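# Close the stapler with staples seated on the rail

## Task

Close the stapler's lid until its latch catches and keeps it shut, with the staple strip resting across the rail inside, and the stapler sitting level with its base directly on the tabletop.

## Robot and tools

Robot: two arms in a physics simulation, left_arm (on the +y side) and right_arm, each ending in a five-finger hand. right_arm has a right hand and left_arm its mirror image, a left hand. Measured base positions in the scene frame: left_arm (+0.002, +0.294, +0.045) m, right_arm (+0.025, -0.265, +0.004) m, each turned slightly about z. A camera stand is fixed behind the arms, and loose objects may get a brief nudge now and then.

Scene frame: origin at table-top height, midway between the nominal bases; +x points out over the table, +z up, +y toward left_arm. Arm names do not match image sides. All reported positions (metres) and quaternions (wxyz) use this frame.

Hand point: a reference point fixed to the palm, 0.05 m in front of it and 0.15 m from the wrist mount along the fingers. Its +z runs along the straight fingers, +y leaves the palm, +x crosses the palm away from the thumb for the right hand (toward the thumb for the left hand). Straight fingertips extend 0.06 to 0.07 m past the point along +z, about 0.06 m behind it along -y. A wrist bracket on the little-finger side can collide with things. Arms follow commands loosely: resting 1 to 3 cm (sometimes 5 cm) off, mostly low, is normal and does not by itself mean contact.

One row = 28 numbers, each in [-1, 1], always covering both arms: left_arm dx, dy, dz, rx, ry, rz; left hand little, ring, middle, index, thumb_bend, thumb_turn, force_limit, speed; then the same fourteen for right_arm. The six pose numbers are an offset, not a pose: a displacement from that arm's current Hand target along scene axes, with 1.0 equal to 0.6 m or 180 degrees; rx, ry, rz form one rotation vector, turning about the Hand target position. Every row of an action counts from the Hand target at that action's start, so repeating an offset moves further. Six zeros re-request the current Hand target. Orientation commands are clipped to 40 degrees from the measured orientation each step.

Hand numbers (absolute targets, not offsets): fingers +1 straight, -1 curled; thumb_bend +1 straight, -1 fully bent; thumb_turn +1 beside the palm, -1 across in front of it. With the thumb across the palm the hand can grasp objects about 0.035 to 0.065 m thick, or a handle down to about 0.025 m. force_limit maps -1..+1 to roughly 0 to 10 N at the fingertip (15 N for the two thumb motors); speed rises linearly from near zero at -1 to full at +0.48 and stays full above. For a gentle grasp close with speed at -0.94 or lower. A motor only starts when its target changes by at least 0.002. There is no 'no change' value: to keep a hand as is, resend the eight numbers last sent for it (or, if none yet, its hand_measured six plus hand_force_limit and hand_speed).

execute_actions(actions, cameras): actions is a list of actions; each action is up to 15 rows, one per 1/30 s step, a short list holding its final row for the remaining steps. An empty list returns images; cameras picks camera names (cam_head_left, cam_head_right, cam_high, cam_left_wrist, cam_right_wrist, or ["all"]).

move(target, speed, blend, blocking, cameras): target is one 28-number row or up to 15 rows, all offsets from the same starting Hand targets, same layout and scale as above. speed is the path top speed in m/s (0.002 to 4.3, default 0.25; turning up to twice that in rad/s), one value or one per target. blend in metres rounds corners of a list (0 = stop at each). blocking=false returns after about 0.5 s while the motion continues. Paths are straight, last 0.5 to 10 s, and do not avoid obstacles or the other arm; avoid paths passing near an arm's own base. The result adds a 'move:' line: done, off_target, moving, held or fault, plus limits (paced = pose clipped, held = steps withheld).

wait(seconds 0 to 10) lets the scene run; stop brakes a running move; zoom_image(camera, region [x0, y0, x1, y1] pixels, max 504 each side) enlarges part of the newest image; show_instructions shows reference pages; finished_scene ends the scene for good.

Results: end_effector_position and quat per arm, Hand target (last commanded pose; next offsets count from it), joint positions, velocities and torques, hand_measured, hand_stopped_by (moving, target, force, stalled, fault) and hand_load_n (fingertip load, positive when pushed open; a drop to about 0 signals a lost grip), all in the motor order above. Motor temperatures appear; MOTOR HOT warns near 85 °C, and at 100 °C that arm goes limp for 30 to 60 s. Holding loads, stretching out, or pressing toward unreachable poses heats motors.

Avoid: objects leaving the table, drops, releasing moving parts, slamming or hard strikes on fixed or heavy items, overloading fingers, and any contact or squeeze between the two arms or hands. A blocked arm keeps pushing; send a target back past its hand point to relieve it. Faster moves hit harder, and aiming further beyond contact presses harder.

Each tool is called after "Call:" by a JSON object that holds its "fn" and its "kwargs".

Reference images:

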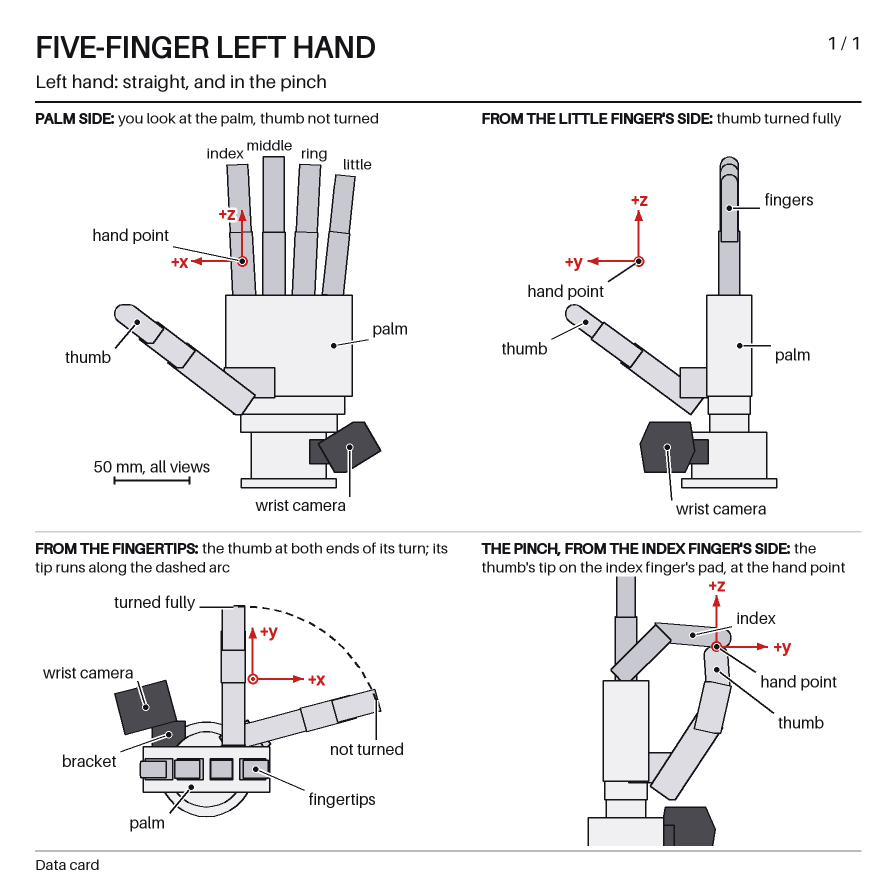

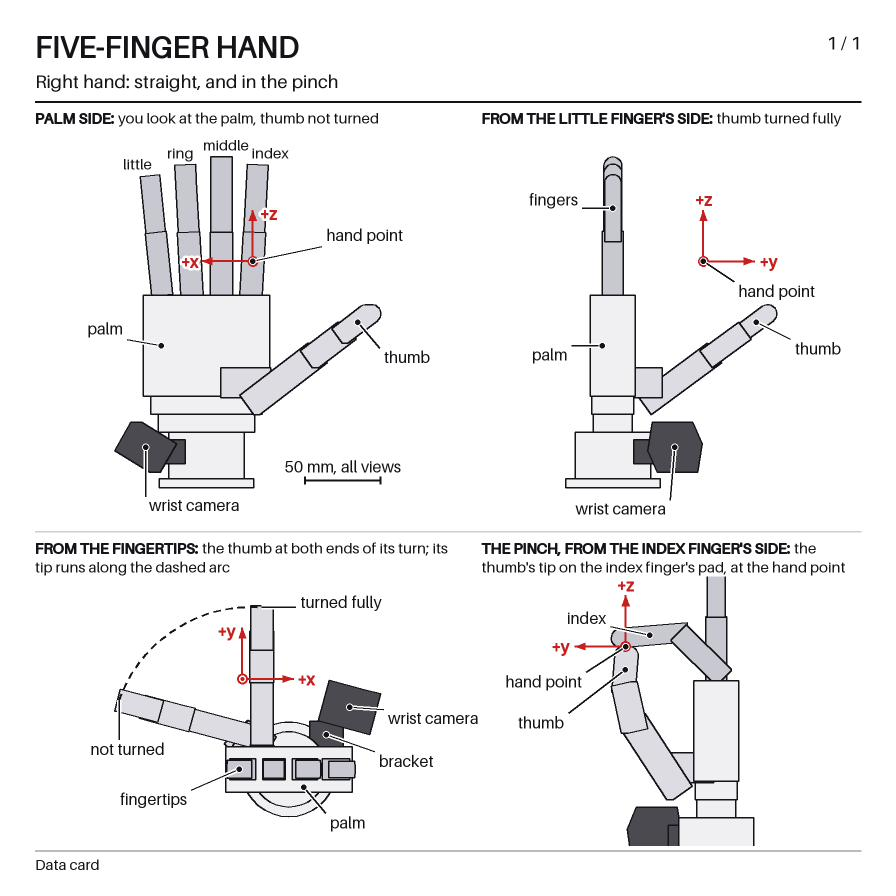

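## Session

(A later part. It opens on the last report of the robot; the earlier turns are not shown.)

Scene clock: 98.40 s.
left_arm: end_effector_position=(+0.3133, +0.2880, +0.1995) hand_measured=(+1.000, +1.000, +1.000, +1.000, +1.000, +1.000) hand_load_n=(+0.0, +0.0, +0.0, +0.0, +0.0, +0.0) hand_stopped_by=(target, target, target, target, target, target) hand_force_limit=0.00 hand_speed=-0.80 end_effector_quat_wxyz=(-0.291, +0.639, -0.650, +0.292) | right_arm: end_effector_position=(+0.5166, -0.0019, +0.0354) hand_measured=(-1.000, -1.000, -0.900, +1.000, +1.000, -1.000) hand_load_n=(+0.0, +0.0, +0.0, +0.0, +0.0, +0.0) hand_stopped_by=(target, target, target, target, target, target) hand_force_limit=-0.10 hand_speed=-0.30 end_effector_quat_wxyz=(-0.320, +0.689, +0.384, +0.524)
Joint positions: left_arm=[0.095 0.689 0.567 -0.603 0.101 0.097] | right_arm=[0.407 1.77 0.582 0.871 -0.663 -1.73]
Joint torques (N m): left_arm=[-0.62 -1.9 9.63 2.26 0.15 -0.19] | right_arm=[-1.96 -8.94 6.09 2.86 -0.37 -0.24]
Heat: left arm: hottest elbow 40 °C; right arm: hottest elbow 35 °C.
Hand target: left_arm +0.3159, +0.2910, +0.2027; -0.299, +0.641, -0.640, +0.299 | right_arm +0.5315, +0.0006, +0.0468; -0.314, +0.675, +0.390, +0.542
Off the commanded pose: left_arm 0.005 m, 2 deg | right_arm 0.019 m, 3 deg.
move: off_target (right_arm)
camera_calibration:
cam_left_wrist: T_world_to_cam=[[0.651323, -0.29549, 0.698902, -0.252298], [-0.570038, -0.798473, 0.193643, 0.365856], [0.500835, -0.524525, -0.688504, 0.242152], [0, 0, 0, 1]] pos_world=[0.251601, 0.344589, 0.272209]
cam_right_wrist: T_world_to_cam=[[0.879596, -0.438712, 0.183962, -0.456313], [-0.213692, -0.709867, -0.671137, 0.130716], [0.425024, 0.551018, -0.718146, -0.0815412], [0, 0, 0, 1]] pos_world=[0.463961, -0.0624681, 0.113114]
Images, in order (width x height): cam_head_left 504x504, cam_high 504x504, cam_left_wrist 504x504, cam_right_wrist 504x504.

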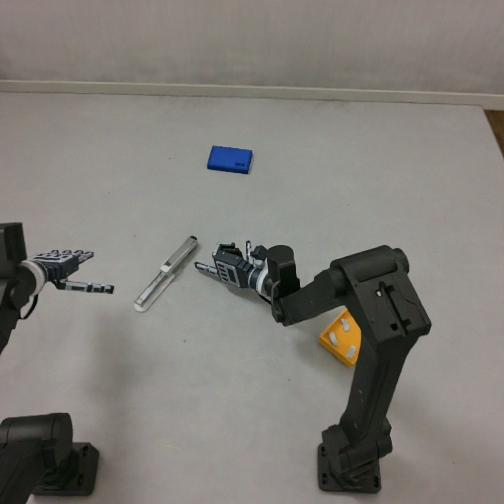

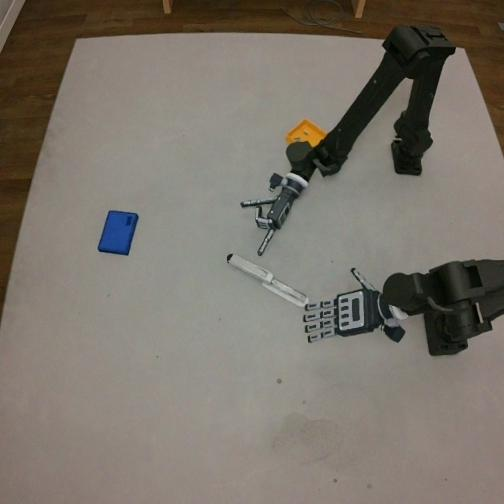

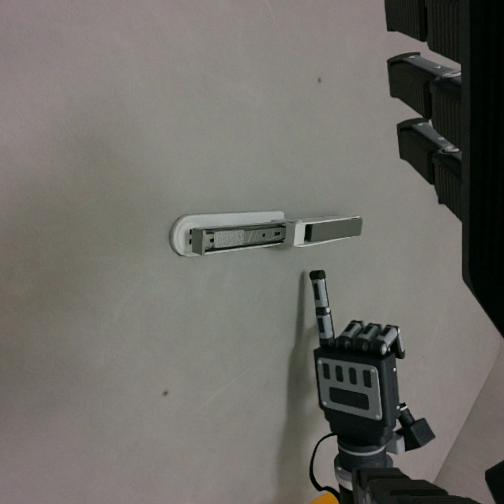

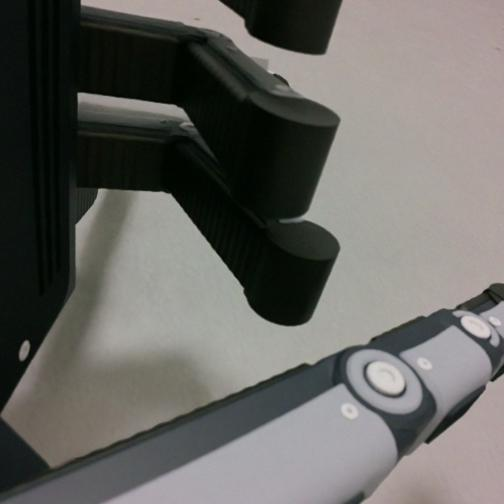

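Call:
{"fn": "move", "kwargs": {"target": [0,0,0,0,0,0,1,1,1,1,1,1,0,-0.8,0.025,0.0433,-0.0167,0,0,0,-1,-1,-0.9,1,1,-1,-0.1,-0.3], "speed": 0.1, "cameras": ["cam_left_wrist"]}}

Call:
{"fn": "zoom_image", "kwargs": {"camera": "cam_left_wrist", "region": [260, 190, 410, 340]}}

Scene clock: 102.70 s.
left_arm: end_effector_position=(+0.3133, +0.2880, +0.1995) hand_measured=(+1.000, +1.000, +1.000, +1.000, +1.000, +1.000) hand_load_n=(+0.0, +0.0, +0.0, -0.5, +0.0, +0.0) hand_stopped_by=(target, target, target, target, target, target) hand_force_limit=0.00 hand_speed=-0.80 end_effector_quat_wxyz=(-0.291, +0.639, -0.650, +0.292) | right_arm: end_effector_position=(+0.5329, +0.0174, +0.0282) hand_measured=(-1.000, -1.000, -0.900, +1.000, +1.000, -1.000) hand_load_n=(+0.0, +0.0, +0.0, +0.0, +0.0, +0.5) hand_stopped_by=(target, target, target, target, target, target) hand_force_limit=-0.10 hand_speed=-0.30 end_effector_quat_wxyz=(-0.315, +0.687, +0.387, +0.528)
Joint positions: left_arm=[0.095 0.689 0.567 -0.603 0.101 0.097] | right_arm=[0.44 1.83 0.642 0.882 -0.625 -1.73]
Joint torques (N m): left_arm=[-1.2 -1.73 9.62 2.35 0.12 -0.17] | right_arm=[-0.09 -9.35 6.58 2.89 -0.12 -0.07]
Heat: left arm: hottest elbow 41 °C; right arm: hottest elbow 35 °C.
Hand target: left_arm +0.3159, +0.2910, +0.2027; -0.299, +0.641, -0.640, +0.299 | right_arm +0.5465, +0.0265, +0.0368; -0.314, +0.675, +0.390, +0.542
Off the commanded pose: left_arm 0.005 m, 2 deg | right_arm 0.019 m, 2 deg.
move: off_target (right_arm)
camera_calibration:
cam_left_wrist: T_world_to_cam=[[0.651323, -0.29549, 0.698902, -0.252298], [-0.570038, -0.798473, 0.193643, 0.365856], [0.500835, -0.524525, -0.688504, 0.242152], [0, 0, 0, 1]] pos_world=[0.251601, 0.344589, 0.272209]
Images, in order (width x height): cam_left_wrist 504x504.

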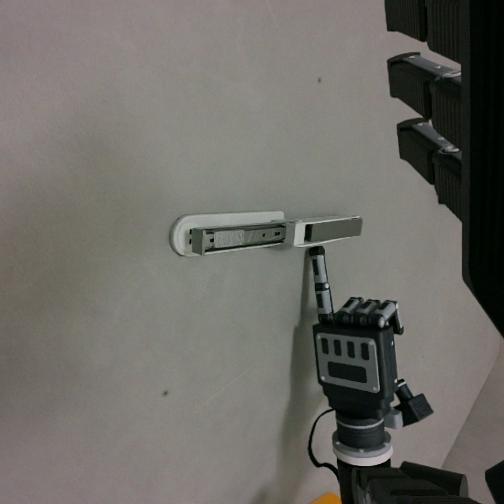

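Scaled by 3.360 from the camera's 504x504 image, which has a finer 720x720 frame.

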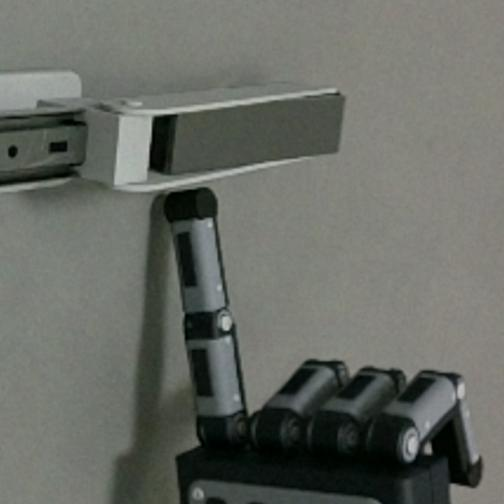

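Call:
{"fn": "move", "kwargs": {"target": [0,0,0,0,0,0,1,1,1,1,1,1,0,-0.8,0.021,0.036,-0.007,0,0,0,-1,-1,-0.9,1,1,-1,-0.1,-0.3], "speed": 0.06, "cameras": ["cam_left_wrist"]}}

Call:
{"fn": "zoom_image", "kwargs": {"camera": "cam_left_wrist", "region": [260, 190, 410, 340]}}

Scene clock: 104.50 s.
left_arm: end_effector_position=(+0.3133, +0.2880, +0.1995) hand_measured=(+1.000, +1.000, +1.000, +1.000, +1.000, +1.000) hand_load_n=(+0.0, +0.0, +0.0, +0.0, +0.0, +0.0) hand_stopped_by=(target, target, target, target, target, target) hand_force_limit=0.00 hand_speed=-0.80 end_effector_quat_wxyz=(-0.291, +0.639, -0.650, +0.292) | right_arm: end_effector_position=(+0.5489, +0.0331, +0.0260) hand_measured=(-1.000, -1.000, -0.900, +1.000, +1.000, -1.000) hand_load_n=(+0.0, +0.0, +0.0, +0.0, +0.0, +0.5) hand_stopped_by=(target, target, target, target, target, target) hand_force_limit=-0.10 hand_speed=-0.30 end_effector_quat_wxyz=(-0.308, +0.685, +0.388, +0.534)
Joint positions: left_arm=[0.095 0.689 0.567 -0.603 0.101 0.097] | right_arm=[0.465 1.871 0.697 0.882 -0.592 -1.73]
Joint torques (N m): left_arm=[-0.56 -1.85 9.65 2.25 0.13 -0.22] | right_arm=[0.03 -10.05 6.93 2.45 -0.12 0.03]
Heat: left arm: hottest elbow 41 °C; right arm: hottest elbow 35 °C.
Hand target: left_arm +0.3159, +0.2910, +0.2027; -0.299, +0.641, -0.640, +0.299 | right_arm +0.5591, +0.0481, +0.0326; -0.314, +0.675, +0.390, +0.542
Off the commanded pose: left_arm 0.005 m, 2 deg | right_arm 0.019 m, 2 deg.
move: off_target (right_arm)
camera_calibration:
cam_left_wrist: T_world_to_cam=[[0.651323, -0.29549, 0.698902, -0.252298], [-0.570038, -0.798473, 0.193643, 0.365856], [0.500835, -0.524525, -0.688504, 0.242152], [0, 0, 0, 1]] pos_world=[0.251601, 0.344589, 0.272209]
Images, in order (width x height): cam_left_wrist 504x504.

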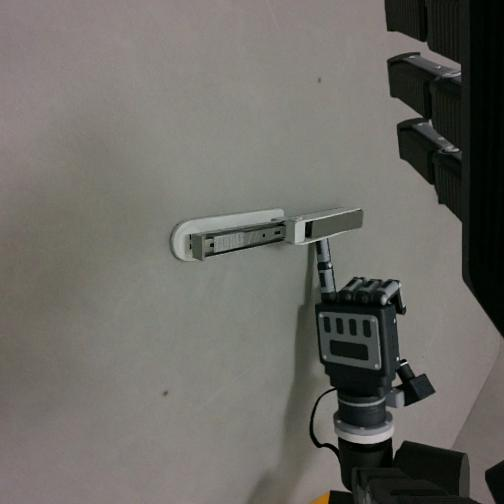

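Scaled by 3.360 from the camera's 504x504 image, which has a finer 720x720 frame.

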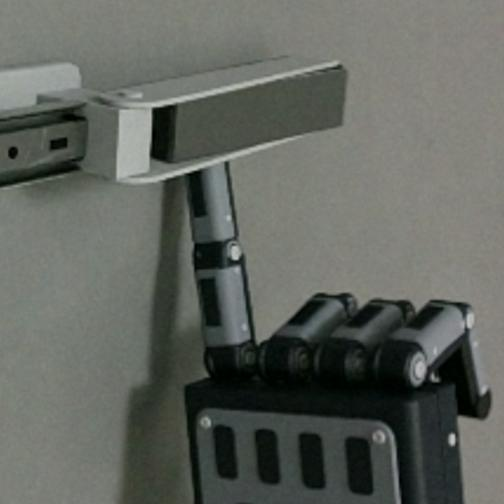

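Call:
{"fn": "execute_actions", "kwargs": {"actions": [], "cameras": ["all"]}}

Call:
{"fn": "zoom_image", "kwargs": {"camera": "cam_head_left", "region": [155, 220, 245, 290]}}

Call:
{"fn": "zoom_image", "kwargs": {"camera": "cam_high", "region": [215, 215, 305, 285]}}

Call:
{"fn": "zoom_image", "kwargs": {"camera": "cam_left_wrist", "region": [280, 190, 380, 260]}}

Scene clock: 107.57 s.
left_arm: end_effector_position=(+0.3133, +0.2880, +0.1995) hand_measured=(+1.000, +1.000, +1.000, +1.000, +1.000, +1.000) hand_load_n=(+0.0, +0.0, +0.0, -0.5, +0.0, +0.0) hand_stopped_by=(target, target, target, target, target, target) hand_force_limit=0.00 hand_speed=-0.80 end_effector_quat_wxyz=(-0.291, +0.639, -0.650, +0.292) | right_arm: end_effector_position=(+0.5489, +0.0331, +0.0260) hand_measured=(-1.000, -1.000, -0.900, +1.000, +1.000, -1.000) hand_load_n=(+0.0, +0.0, +0.0, +0.0, +0.0, +0.5) hand_stopped_by=(target, target, target, target, target, target) hand_force_limit=-0.10 hand_speed=-0.30 end_effector_quat_wxyz=(-0.308, +0.685, +0.388, +0.534)
Joint positions: left_arm=[0.095 0.689 0.567 -0.603 0.101 0.097] | right_arm=[0.465 1.871 0.697 0.882 -0.592 -1.73]
Joint velocities: within noise
Joint torques (N m): left_arm=[-0.97 -1.26 9.77 2.25 0.12 -0.21] | right_arm=[0.03 -10.05 6.91 2.45 -0.11 0.03]
Motor temperatures (°C): left_arm=[26 30 41 29 28 25] | right_arm=[26 30 35 28 27 30]
Heat: left arm: hottest elbow 41 °C; right arm: hottest elbow 35 °C.
Hand target: left_arm +0.3159, +0.2910, +0.2027; -0.299, +0.641, -0.640, +0.299 | right_arm +0.5591, +0.0481, +0.0326; -0.314, +0.675, +0.390, +0.542
Off the commanded pose: left_arm 0.005 m, 2 deg | right_arm 0.019 m, 2 deg.
camera_calibration:
cam_left_wrist: T_world_to_cam=[[0.651323, -0.29549, 0.698902, -0.252298], [-0.570038, -0.798473, 0.193643, 0.365856], [0.500835, -0.524525, -0.688504, 0.242152], [0, 0, 0, 1]] pos_world=[0.251601, 0.344589, 0.272209]
cam_right_wrist: T_world_to_cam=[[0.869317, -0.444859, 0.215379, -0.462603], [-0.199673, -0.714718, -0.670304, 0.148703], [0.452126, 0.539702, -0.710144, -0.136036], [0, 0, 0, 1]] pos_world=[0.493346, -0.0260933, 0.102706]

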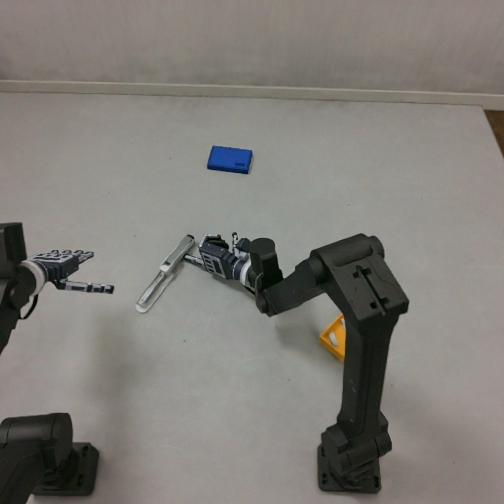

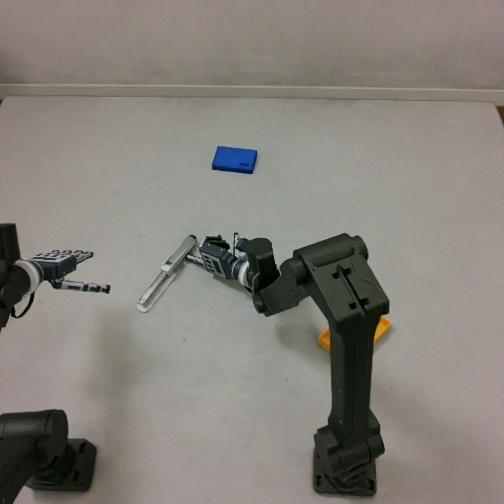

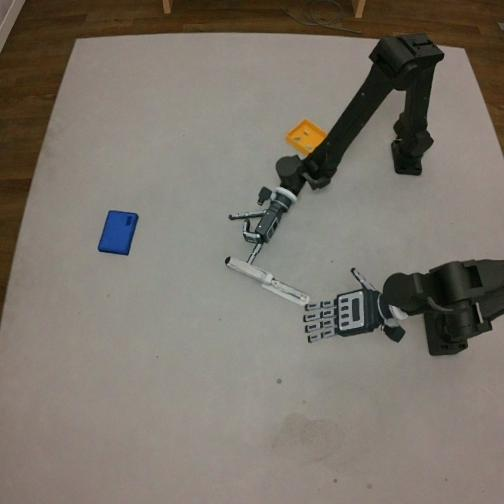

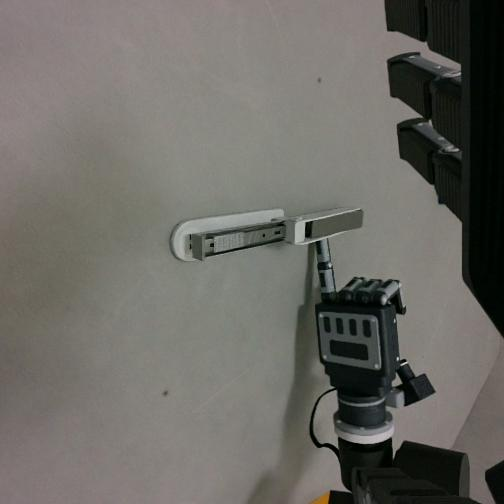

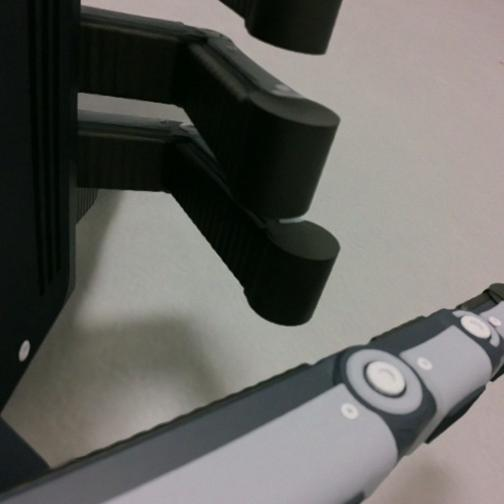

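Scaled by 5.600 from the camera's 504x504 image, which has a finer 720x720 frame.

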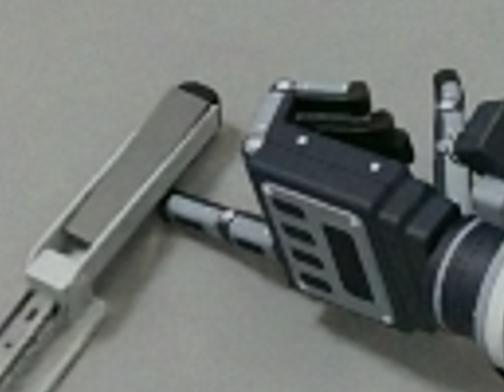

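Scaled by 5.600 from the camera's 504x504 image, which has a finer 720x720 frame.

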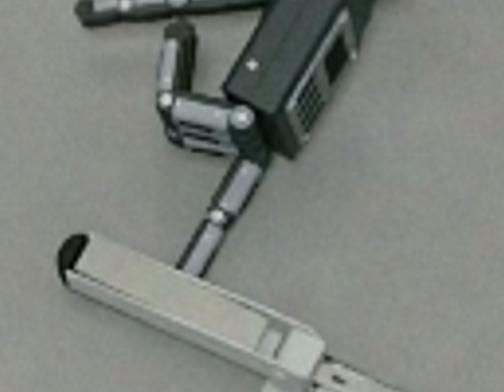

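Scaled by 5.040 from the camera's 504x504 image, which has a finer 720x720 frame.

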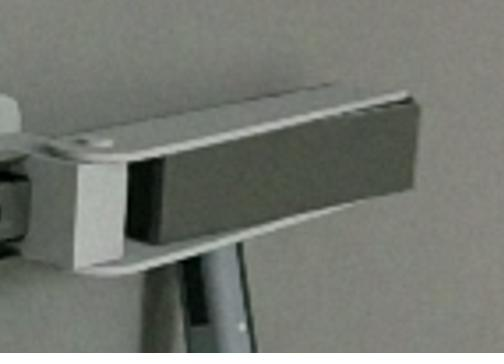

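Call:
{"fn": "move", "kwargs": {"target": [0,0,0,0,0,0,1,1,1,1,1,1,0,-0.8,-0.010,-0.017,-0.014,0,0,0,-1,-1,-0.9,1,1,-1,-0.1,-0.3], "speed": 0.06, "cameras": ["cam_left_wrist","cam_head_left"]}}

Call:
{"fn": "zoom_image", "kwargs": {"camera": "cam_left_wrist", "region": [280, 190, 380, 260]}}

Call:
{"fn": "zoom_image", "kwargs": {"camera": "cam_head_left", "region": [155, 220, 245, 290]}}

Scene clock: 109.27 s.
left_arm: end_effector_position=(+0.3133, +0.2880, +0.1995) hand_measured=(+1.000, +1.000, +1.000, +1.000, +1.000, +1.000) hand_load_n=(+0.0, +0.0, +0.0, +0.0, +0.0, +0.0) hand_stopped_by=(target, target, target, target, target, target) hand_force_limit=0.00 hand_speed=-0.80 end_effector_quat_wxyz=(-0.291, +0.639, -0.650, +0.292) | right_arm: end_effector_position=(+0.5486, +0.0349, +0.0251) hand_measured=(-1.000, -1.000, -0.900, +1.000, +1.000, -1.000) hand_load_n=(+0.0, +0.0, +0.0, +0.0, +0.0, +0.5) hand_stopped_by=(target, target, target, target, target, target) hand_force_limit=-0.10 hand_speed=-0.30 end_effector_quat_wxyz=(-0.311, +0.679, +0.391, +0.538)
Joint positions: left_arm=[0.095 0.689 0.567 -0.603 0.101 0.097] | right_arm=[0.465 1.883 0.697 0.906 -0.601 -1.73]
Joint torques (N m): left_arm=[-1.2 -2.08 9.74 2.32 0.11 -0.24] | right_arm=[-1.32 -9.99 5 2.96 -0.35 -0.02]
Heat: left arm: hottest elbow 41 °C; right arm: hottest elbow 34 °C.
Hand target: left_arm +0.3159, +0.2910, +0.2027; -0.299, +0.641, -0.640, +0.299 | right_arm +0.5531, +0.0379, +0.0241; -0.314, +0.675, +0.390, +0.542
Off the commanded pose: left_arm 0.005 m, 2 deg | right_arm 0.006 m, 1 deg.
move: done
camera_calibration:
cam_left_wrist: T_world_to_cam=[[0.651323, -0.29549, 0.698902, -0.252298], [-0.570038, -0.798473, 0.193643, 0.365856], [0.500835, -0.524525, -0.688504, 0.242152], [0, 0, 0, 1]] pos_world=[0.251601, 0.344589, 0.272209]
Images, in order (width x height): cam_head_left 504x504, cam_left_wrist 504x504.

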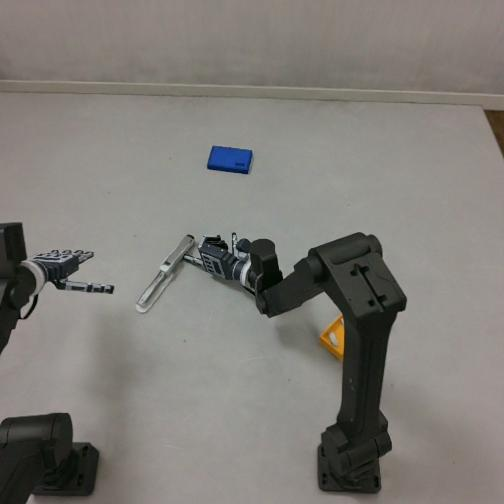

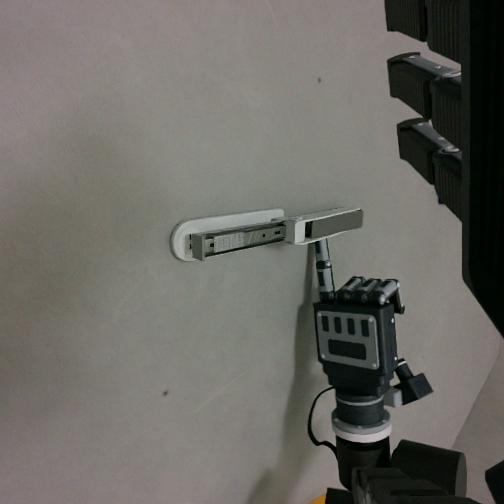

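Scaled by 5.040 from the camera's 504x504 image, which has a finer 720x720 frame.

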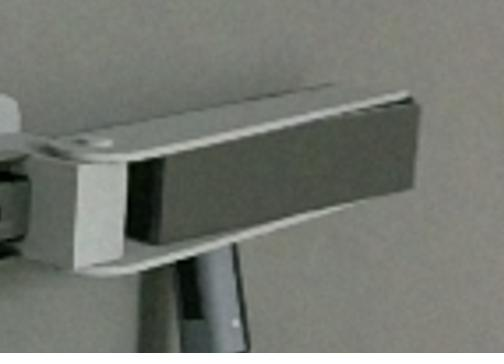

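Scaled by 5.600 from the camera's 504x504 image, which has a finer 720x720 frame.

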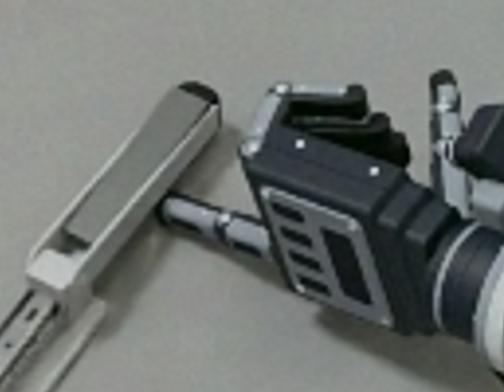

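Call:
{"fn": "move", "kwargs": {"target": [0,0,0,0,0,0,1,1,1,1,1,1,0,-0.8,0.030,0.056,0.0015,0,0,0,-1,-1,-0.9,1,1,-1,-0.1,-0.3], "speed": 0.06, "cameras": ["cam_left_wrist","cam_head_left"]}}

Call:
{"fn": "zoom_image", "kwargs": {"camera": "cam_left_wrist", "region": [280, 190, 380, 260]}}

Call:
{"fn": "zoom_image", "kwargs": {"camera": "cam_head_left", "region": [155, 220, 245, 290]}}

Scene clock: 111.40 s.
left_arm: end_effector_position=(+0.3133, +0.2880, +0.1995) hand_measured=(+1.000, +1.000, +1.000, +1.000, +1.000, +1.000) hand_load_n=(+0.0, +0.0, +0.0, +0.0, +0.0, +0.0) hand_stopped_by=(target, target, target, target, target, target) hand_force_limit=0.00 hand_speed=-0.80 end_effector_quat_wxyz=(-0.291, +0.639, -0.650, +0.292) | right_arm: end_effector_position=(+0.5640, +0.0546, +0.0243) hand_measured=(-1.000, -1.000, -0.900, +1.000, +1.000, -1.000) hand_load_n=(+0.0, +0.0, +0.0, +0.0, +0.0, +0.5) hand_stopped_by=(target, target, target, target, target, target) hand_force_limit=-0.10 hand_speed=-0.30 end_effector_quat_wxyz=(-0.305, +0.678, +0.389, +0.544)
Joint positions: left_arm=[0.095 0.689 0.567 -0.603 0.101 0.097] | right_arm=[0.497 1.922 0.757 0.901 -0.557 -1.723]
Joint torques (N m): left_arm=[-0.85 -1.85 9.61 2.26 0.14 -0.22] | right_arm=[0.21 -10.87 7.19 1.48 -0.12 0.08]
Heat: left arm: hottest elbow 41 °C; right arm: hottest elbow 34 °C.
Hand target: left_arm +0.3159, +0.2910, +0.2027; -0.299, +0.641, -0.640, +0.299 | right_arm +0.5711, +0.0716, +0.0250; -0.314, +0.675, +0.390, +0.542
Off the commanded pose: left_arm 0.005 m, 2 deg | right_arm 0.018 m, 1 deg.
move: off_target (right_arm)
camera_calibration:
cam_left_wrist: T_world_to_cam=[[0.651323, -0.29549, 0.698902, -0.252298], [-0.570038, -0.798473, 0.193643, 0.365856], [0.500835, -0.524525, -0.688504, 0.242152], [0, 0, 0, 1]] pos_world=[0.251601, 0.344589, 0.272209]
Images, in order (width x height): cam_head_left 504x504, cam_left_wrist 504x504.

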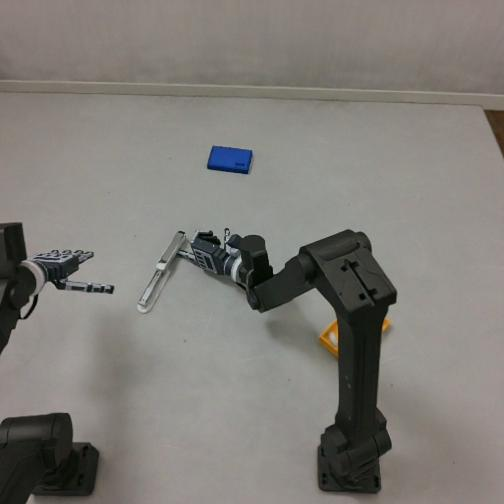

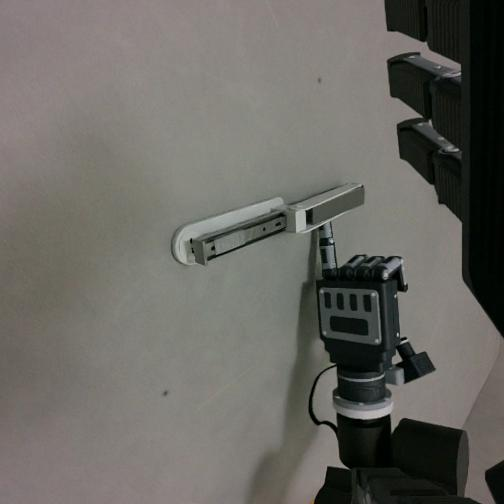

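Scaled by 5.040 from the camera's 504x504 image, which has a finer 720x720 frame.

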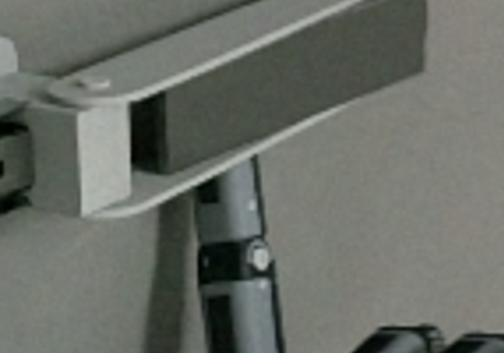

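Scaled by 5.600 from the camera's 504x504 image, which has a finer 720x720 frame.

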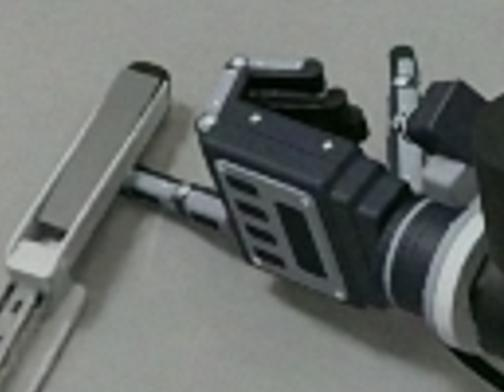

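Call:
{"fn": "move", "kwargs": {"target": [[0,0,0,0,0,0,1,1,1,1,1,1,0,-0.8,-0.045,-0.08,0.03,0,0,0,-1,-1,-0.9,1,1,-1,-0.1,-0.3],[0,0,0,0,0,0,1,1,1,1,1,1,0,-0.8,-0.132,-0.05,0.158,0.2491,0.4281,-0.0369,-1,-1,-0.9,1,1,-1,-0.1,-0.3],[0,0,0,0,0,0,1,1,1,1,1,1,0,-0.8,-0.132,-0.05,0.158,0.2491,0.4281,-0.0369,1,1,0.3,0.3,1,-1,0,0.2],[0,0,0,0,0,0,1,1,1,1,1,1,0,-0.8,-0.132,-0.05,0.158,0.2491,0.4281,-0.0369,1,1,0.3,0.3,0.1,-1,0,0.1]], "speed": [0.1,0.4,0.4,0.4], "blend": [0.02,0,0,0], "cameras": ["cam_left_wrist","cam_head_left"]}}

Call:
{"fn": "zoom_image", "kwargs": {"camera": "cam_left_wrist", "region": [160, 160, 380, 290]}}

Call:
{"fn": "zoom_image", "kwargs": {"camera": "cam_head_left", "region": [130, 220, 220, 320]}}

Scene clock: 122.10 s.
left_arm: end_effector_position=(+0.3133, +0.2880, +0.1995) hand_measured=(+1.000, +1.000, +1.000, +1.000, +1.000, +1.000) hand_load_n=(+0.0, +0.0, +0.0, +0.0, +0.0, +0.0) hand_stopped_by=(target, target, target, target, target, target) hand_force_limit=0.00 hand_speed=-0.80 end_effector_quat_wxyz=(-0.291, +0.639, -0.650, +0.292) | right_arm: end_effector_position=(+0.4756, +0.0437, +0.1138) hand_measured=(+1.000, +1.000, +0.300, +0.300, +0.100, -1.000) hand_load_n=(+0.0, +0.0, +0.0, +0.0, +0.0, +0.0) hand_stopped_by=(target, target, target, target, target, target) hand_force_limit=0.00 hand_speed=0.10 end_effector_quat_wxyz=(-0.664, +0.725, -0.138, +0.120)
Joint positions: left_arm=[0.095 0.689 0.567 -0.603 0.101 0.097] | right_arm=[0.327 1.664 0.745 0.773 -0.909 -0.107]
Joint torques (N m): left_arm=[-1.14 -1.73 9.65 2.07 0.12 -0.19] | right_arm=[-2.14 -9 7.79 2.67 -0.17 0.1]
Heat: left arm: hottest elbow 41 °C; right arm: hottest elbow 36 °C.
Hand target: left_arm +0.3159, +0.2910, +0.2027; -0.299, +0.641, -0.640, +0.299 | right_arm +0.4919, +0.0416, +0.1199; -0.669, +0.718, -0.140, +0.130
Off the commanded pose: left_arm 0.005 m, 2 deg | right_arm 0.018 m, 2 deg.
move: off_target (right_arm); target 3's new numbers were sent with right_arm's hand 0.018 m and 2 deg from that target; target 4's new numbers were sent with right_arm's hand 0.018 m and 2 deg from that target
camera_calibration:
cam_left_wrist: T_world_to_cam=[[0.651323, -0.29549, 0.698902, -0.252298], [-0.570038, -0.798473, 0.193643, 0.365856], [0.500835, -0.524525, -0.688504, 0.242152], [0, 0, 0, 1]] pos_world=[0.251601, 0.344589, 0.272209]
Images, in order (width x height): cam_head_left 504x504, cam_left_wrist 504x504.

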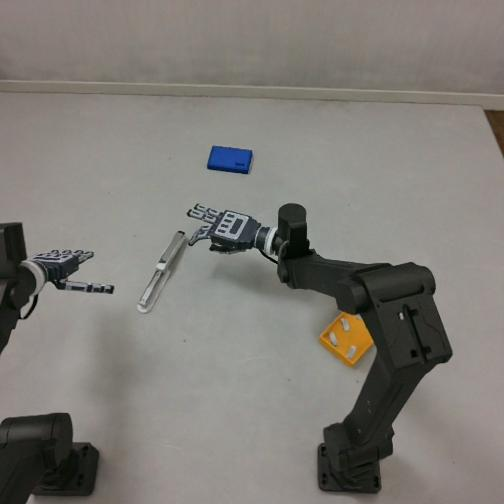

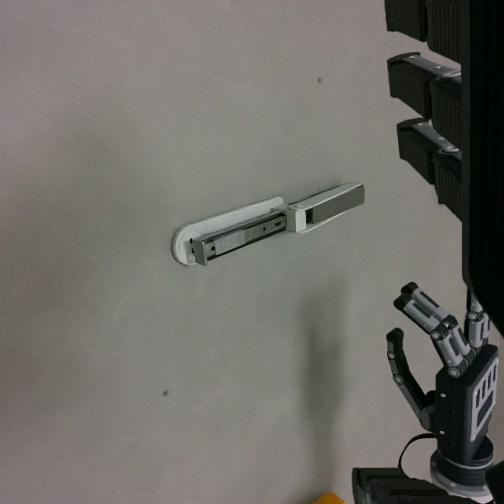

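Scaled by 2.291 from the camera's 504x504 image, which has a finer 720x720 frame.

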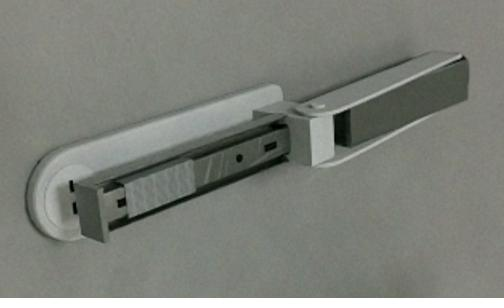

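Scaled by 5.040 from the camera's 504x504 image, which has a finer 720x720 frame.

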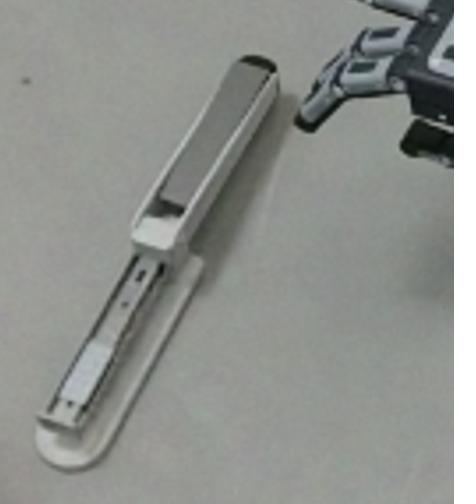

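Call:
{"fn": "move", "kwargs": {"target": [[0,0,0,0,0,0,1,1,1,1,1,1,0,-0.8,0.0752,0.1607,-0.06,0,0,0,1,1,0.3,0.3,0.1,-1,0,0.1],[0,0,0,0,0,0,1,1,1,1,1,1,0,-0.8,0.0752,0.1607,-0.1,0,0,0,1,1,0.3,0.3,0.1,-1,0,0.1]], "speed": [0.2,0.1], "blend": [0.015,0], "cameras": ["cam_left_wrist","cam_head_left"]}}

Call:
{"fn": "zoom_image", "kwargs": {"camera": "cam_left_wrist", "region": [270, 130, 450, 310]}}

Call:
{"fn": "zoom_image", "kwargs": {"camera": "cam_head_left", "region": [140, 190, 240, 290]}}

Scene clock: 126.33 s.
left_arm: end_effector_position=(+0.3133, +0.2880, +0.1995) hand_measured=(+1.000, +1.000, +1.000, +1.000, +1.000, +1.000) hand_load_n=(+0.0, +0.0, +0.0, +0.0, +0.0, +0.0) hand_stopped_by=(target, target, target, target, target, target) hand_force_limit=0.00 hand_speed=-0.80 end_effector_quat_wxyz=(-0.291, +0.639, -0.650, +0.292) | right_arm: end_effector_position=(+0.5232, +0.1290, +0.0500) hand_measured=(+1.000, +1.000, +0.300, +0.300, +0.100, -1.000) hand_load_n=(+0.0, +0.0, +0.0, +0.0, +0.5, +0.0) hand_stopped_by=(target, target, target, target, target, target) hand_force_limit=0.00 hand_speed=0.10 end_effector_quat_wxyz=(-0.659, +0.728, -0.146, +0.122)
Joint positions: left_arm=[0.095 0.689 0.567 -0.603 0.101 0.097] | right_arm=[0.466 1.948 0.944 0.863 -0.756 -0.082]
Joint torques (N m): left_arm=[-0.85 -1.9 9.61 2.3 0.12 -0.18] | right_arm=[-0.56 -12.57 8.09 2.81 -0.08 0.11]
Heat: left arm: hottest elbow 41 °C; right arm: hottest elbow 36 °C.
Hand target: left_arm +0.3159, +0.2910, +0.2027; -0.299, +0.641, -0.640, +0.299 | right_arm +0.5369, +0.1380, +0.0598; -0.669, +0.718, -0.140, +0.130
Off the commanded pose: left_arm 0.005 m, 2 deg | right_arm 0.019 m, 2 deg.
move: off_target (right_arm); blend cut to 0.012 m at target 1
camera_calibration:
cam_left_wrist: T_world_to_cam=[[0.651323, -0.29549, 0.698902, -0.252298], [-0.570038, -0.798473, 0.193643, 0.365856], [0.500835, -0.524525, -0.688504, 0.242152], [0, 0, 0, 1]] pos_world=[0.251601, 0.344589, 0.272209]
Images, in order (width x height): cam_head_left 504x504, cam_left_wrist 504x504.

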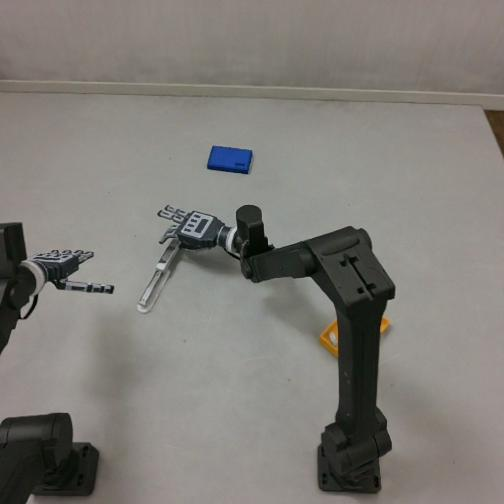

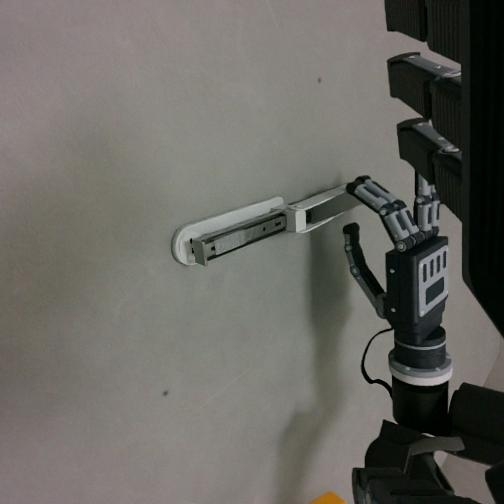

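Scaled by 2.800 from the camera's 504x504 image, which has a finer 720x720 frame.

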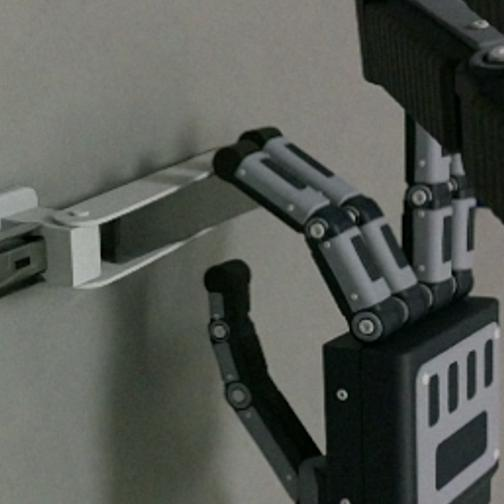

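Scaled by 5.040 from the camera's 504x504 image, which has a finer 720x720 frame.

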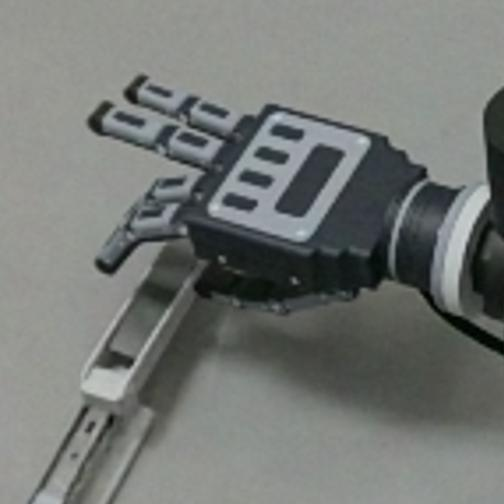

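Call:
{"fn": "move", "kwargs": {"target": [0,0,0,0,0,0,1,1,1,1,1,1,0,-0.8,0.03,0.0033,-0.01,0,0,0,1,1,0.3,0.3,0.1,-1,0,0.1], "speed": 0.1, "cameras": []}}

Scene clock: 128.03 s.
left_arm: end_effector_position=(+0.3133, +0.2880, +0.1995) hand_measured=(+1.000, +1.000, +1.000, +1.000, +1.000, +1.000) hand_load_n=(+0.0, -0.5, +0.0, +0.0, +0.0, -0.5) hand_stopped_by=(target, target, target, target, target, target) hand_force_limit=0.00 hand_speed=-0.80 end_effector_quat_wxyz=(-0.291, +0.639, -0.650, +0.292) | right_arm: end_effector_position=(+0.5391, +0.1368, +0.0494) hand_measured=(+1.000, +1.000, +0.300, +0.300, +0.100, -1.000) hand_load_n=(+0.0, -0.5, +0.0, +0.0, +0.0, +0.0) hand_stopped_by=(target, target, target, target, target, target) hand_force_limit=0.00 hand_speed=0.10 end_effector_quat_wxyz=(-0.663, +0.725, -0.140, +0.126)
Joint positions: left_arm=[0.095 0.689 0.567 -0.603 0.101 0.097] | right_arm=[0.466 1.983 0.996 0.863 -0.76 -0.082]
Joint torques (N m): left_arm=[-0.97 -2.14 9.8 2.28 0.14 -0.19] | right_arm=[-1.55 -12.75 8.27 2.22 -0.29 0.09]
Heat: left arm: hottest elbow 41 °C; right arm: hottest elbow 36 °C.
Hand target: left_arm +0.3159, +0.2910, +0.2027; -0.299, +0.641, -0.640, +0.299 | right_arm +0.5550, +0.1399, +0.0538; -0.669, +0.718, -0.140, +0.130
Off the commanded pose: left_arm 0.005 m, 2 deg | right_arm 0.017 m, 1 deg.
move: off_target (right_arm)
No camera images: "cameras" was empty.

Call:
{"fn": "move", "kwargs": {"target": [0,0,0,0,0,0,1,1,1,1,1,1,0,-0.8,0.006,-0.009,-0.027,0,0,0,1,1,0.3,0.3,0.1,-1,0,0.1], "speed": 0.06, "cameras": ["cam_left_wrist","cam_head_left"]}}

Call:
{"fn": "zoom_image", "kwargs": {"camera": "cam_left_wrist", "region": [270, 150, 430, 310]}}

Call:
{"fn": "zoom_image", "kwargs": {"camera": "cam_head_left", "region": [140, 190, 240, 290]}}

Scene clock: 129.70 s.
left_arm: end_effector_position=(+0.3133, +0.2880, +0.1995) hand_measured=(+1.000, +1.000, +1.000, +1.000, +1.000, +1.000) hand_load_n=(+0.0, +0.0, +0.0, +0.0, +0.0, +0.0) hand_stopped_by=(target, target, target, target, target, target) hand_force_limit=0.00 hand_speed=-0.80 end_effector_quat_wxyz=(-0.291, +0.639, -0.650, +0.292) | right_arm: end_effector_position=(+0.5390, +0.1342, +0.0306) hand_measured=(+1.000, +1.000, +0.300, +0.300, +0.100, -1.000) hand_load_n=(+0.0, +0.0, +0.0, +0.0, +0.0, +0.0) hand_stopped_by=(target, target, target, target, target, target) hand_force_limit=0.00 hand_speed=0.10 end_effector_quat_wxyz=(-0.660, +0.728, -0.143, +0.118)
Joint positions: left_arm=[0.095 0.689 0.567 -0.603 0.101 0.097] | right_arm=[0.46 2.023 1.001 0.882 -0.772 -0.082]
Joint torques (N m): left_arm=[-0.85 -1.96 9.61 2.18 0.14 -0.25] | right_arm=[-2.14 -12.98 8.06 2.8 -0.31 0.07]
Heat: left arm: hottest elbow 41 °C; right arm: hottest elbow 36 °C.
Hand target: left_arm +0.3159, +0.2910, +0.2027; -0.299, +0.641, -0.640, +0.299 | right_arm +0.5586, +0.1345, +0.0377; -0.669, +0.718, -0.140, +0.130
Off the commanded pose: left_arm 0.005 m, 2 deg | right_arm 0.021 m, 2 deg.
move: off_target (right_arm)
camera_calibration:
cam_left_wrist: T_world_to_cam=[[0.651323, -0.29549, 0.698902, -0.252298], [-0.570038, -0.798473, 0.193643, 0.365856], [0.500835, -0.524525, -0.688504, 0.242152], [0, 0, 0, 1]] pos_world=[0.251601, 0.344589, 0.272209]
Images, in order (width x height): cam_head_left 504x504, cam_left_wrist 504x504.

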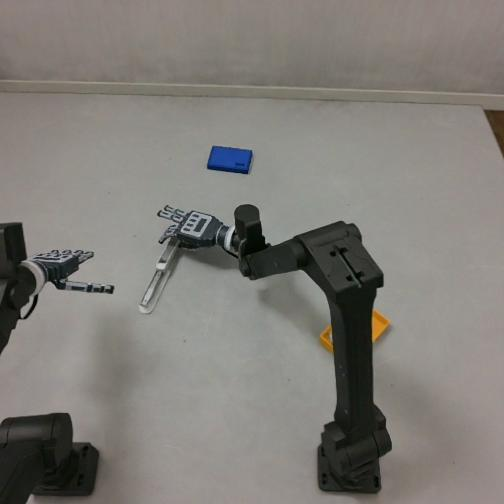

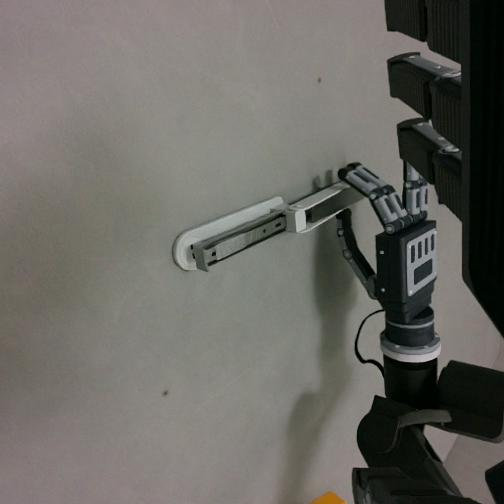

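Scaled by 3.150 from the camera's 504x504 image, which has a finer 720x720 frame.

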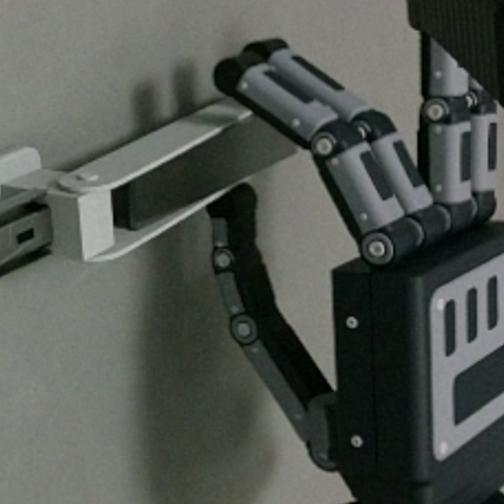

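Scaled by 5.040 from the camera's 504x504 image, which has a finer 720x720 frame.

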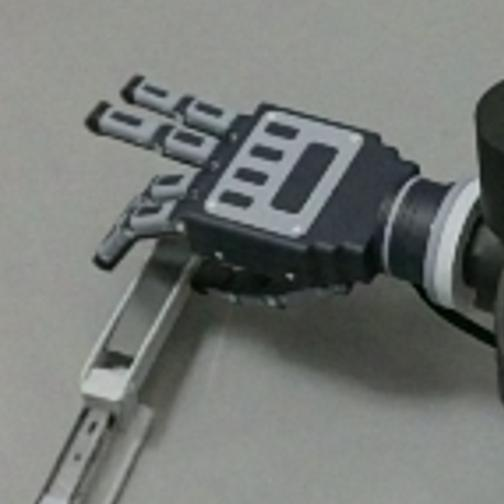

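Call:
{"fn": "move", "kwargs": {"target": [0,0,0,0,0,0,1,1,1,1,1,1,0,-0.8,0,0,0,0,0,0,1,1,-0.25,-0.25,0.1,-1,-0.6,-0.9], "speed": 0.05, "cameras": ["cam_left_wrist","cam_head_left"]}}

Call:
{"fn": "zoom_image", "kwargs": {"camera": "cam_left_wrist", "region": [270, 150, 430, 310]}}

Call:
{"fn": "zoom_image", "kwargs": {"camera": "cam_left_wrist", "region": [160, 150, 380, 290]}}

Scene clock: 131.37 s.
left_arm: end_effector_position=(+0.3133, +0.2880, +0.1995) hand_measured=(+1.000, +1.000, +1.000, +1.000, +1.000, +1.000) hand_load_n=(+0.0, +0.0, +0.0, -0.5, +0.5, +0.0) hand_stopped_by=(target, target, target, target, target, target) hand_force_limit=0.00 hand_speed=-0.80 end_effector_quat_wxyz=(-0.291, +0.639, -0.650, +0.292) | right_arm: end_effector_position=(+0.5388, +0.1343, +0.0307) hand_measured=(+1.000, +1.000, +0.124, +0.098, +0.100, -1.000) hand_load_n=(+0.0, +0.0, +0.5, +3.5, +2.5, +0.5) hand_stopped_by=(target, target, force, force, target, target) hand_force_limit=-0.60 hand_speed=-0.90 end_effector_quat_wxyz=(-0.660, +0.728, -0.142, +0.118)
Joint positions: left_arm=[0.095 0.689 0.567 -0.603 0.101 0.097] | right_arm=[0.46 2.023 1.001 0.882 -0.773 -0.082]
Joint torques (N m): left_arm=[-1.2 -1.96 9.57 2.32 0.13 -0.23] | right_arm=[-2.14 -13.04 8.01 2.76 -0.26 0.07]
Heat: left arm: hottest elbow 41 °C; right arm: hottest elbow 36 °C.
Hand target: left_arm +0.3159, +0.2910, +0.2027; -0.299, +0.641, -0.640, +0.299 | right_arm +0.5586, +0.1345, +0.0376; -0.669, +0.718, -0.140, +0.130
Off the commanded pose: left_arm 0.005 m, 2 deg | right_arm 0.021 m, 2 deg.
move: off_target (right_arm)
camera_calibration:
cam_left_wrist: T_world_to_cam=[[0.651323, -0.29549, 0.698902, -0.252298], [-0.570038, -0.798473, 0.193643, 0.365856], [0.500835, -0.524525, -0.688504, 0.242152], [0, 0, 0, 1]] pos_world=[0.251601, 0.344589, 0.272209]
Images, in order (width x height): cam_head_left 504x504, cam_left_wrist 504x504.

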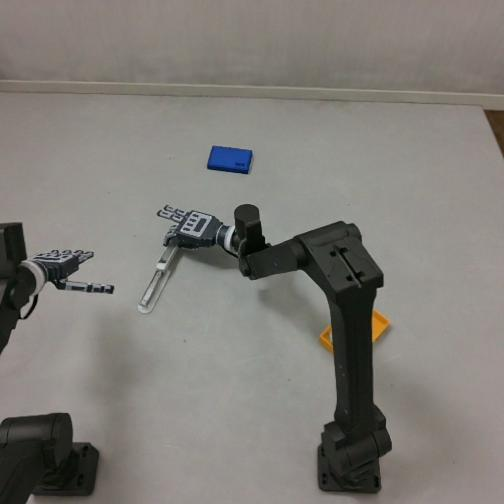

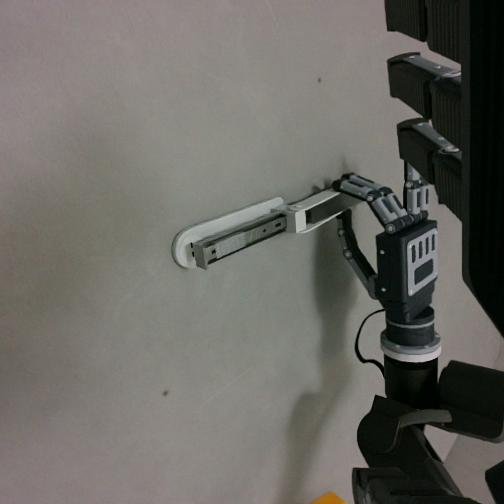

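Scaled by 3.150 from the camera's 504x504 image, which has a finer 720x720 frame.

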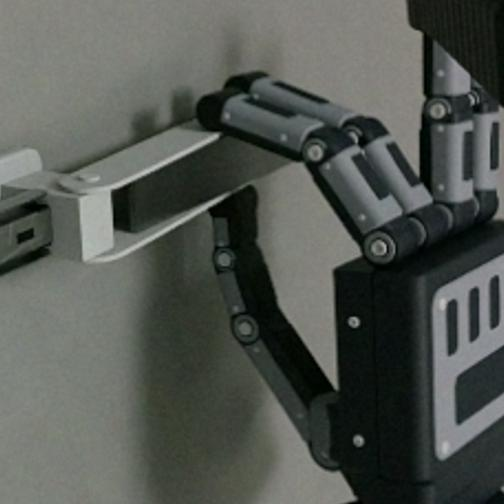

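Scaled by 2.291 from the camera's 504x504 image, which has a finer 720x720 frame.

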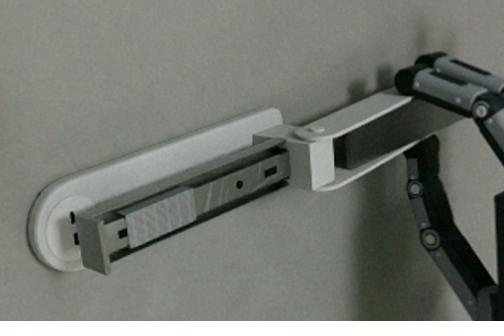

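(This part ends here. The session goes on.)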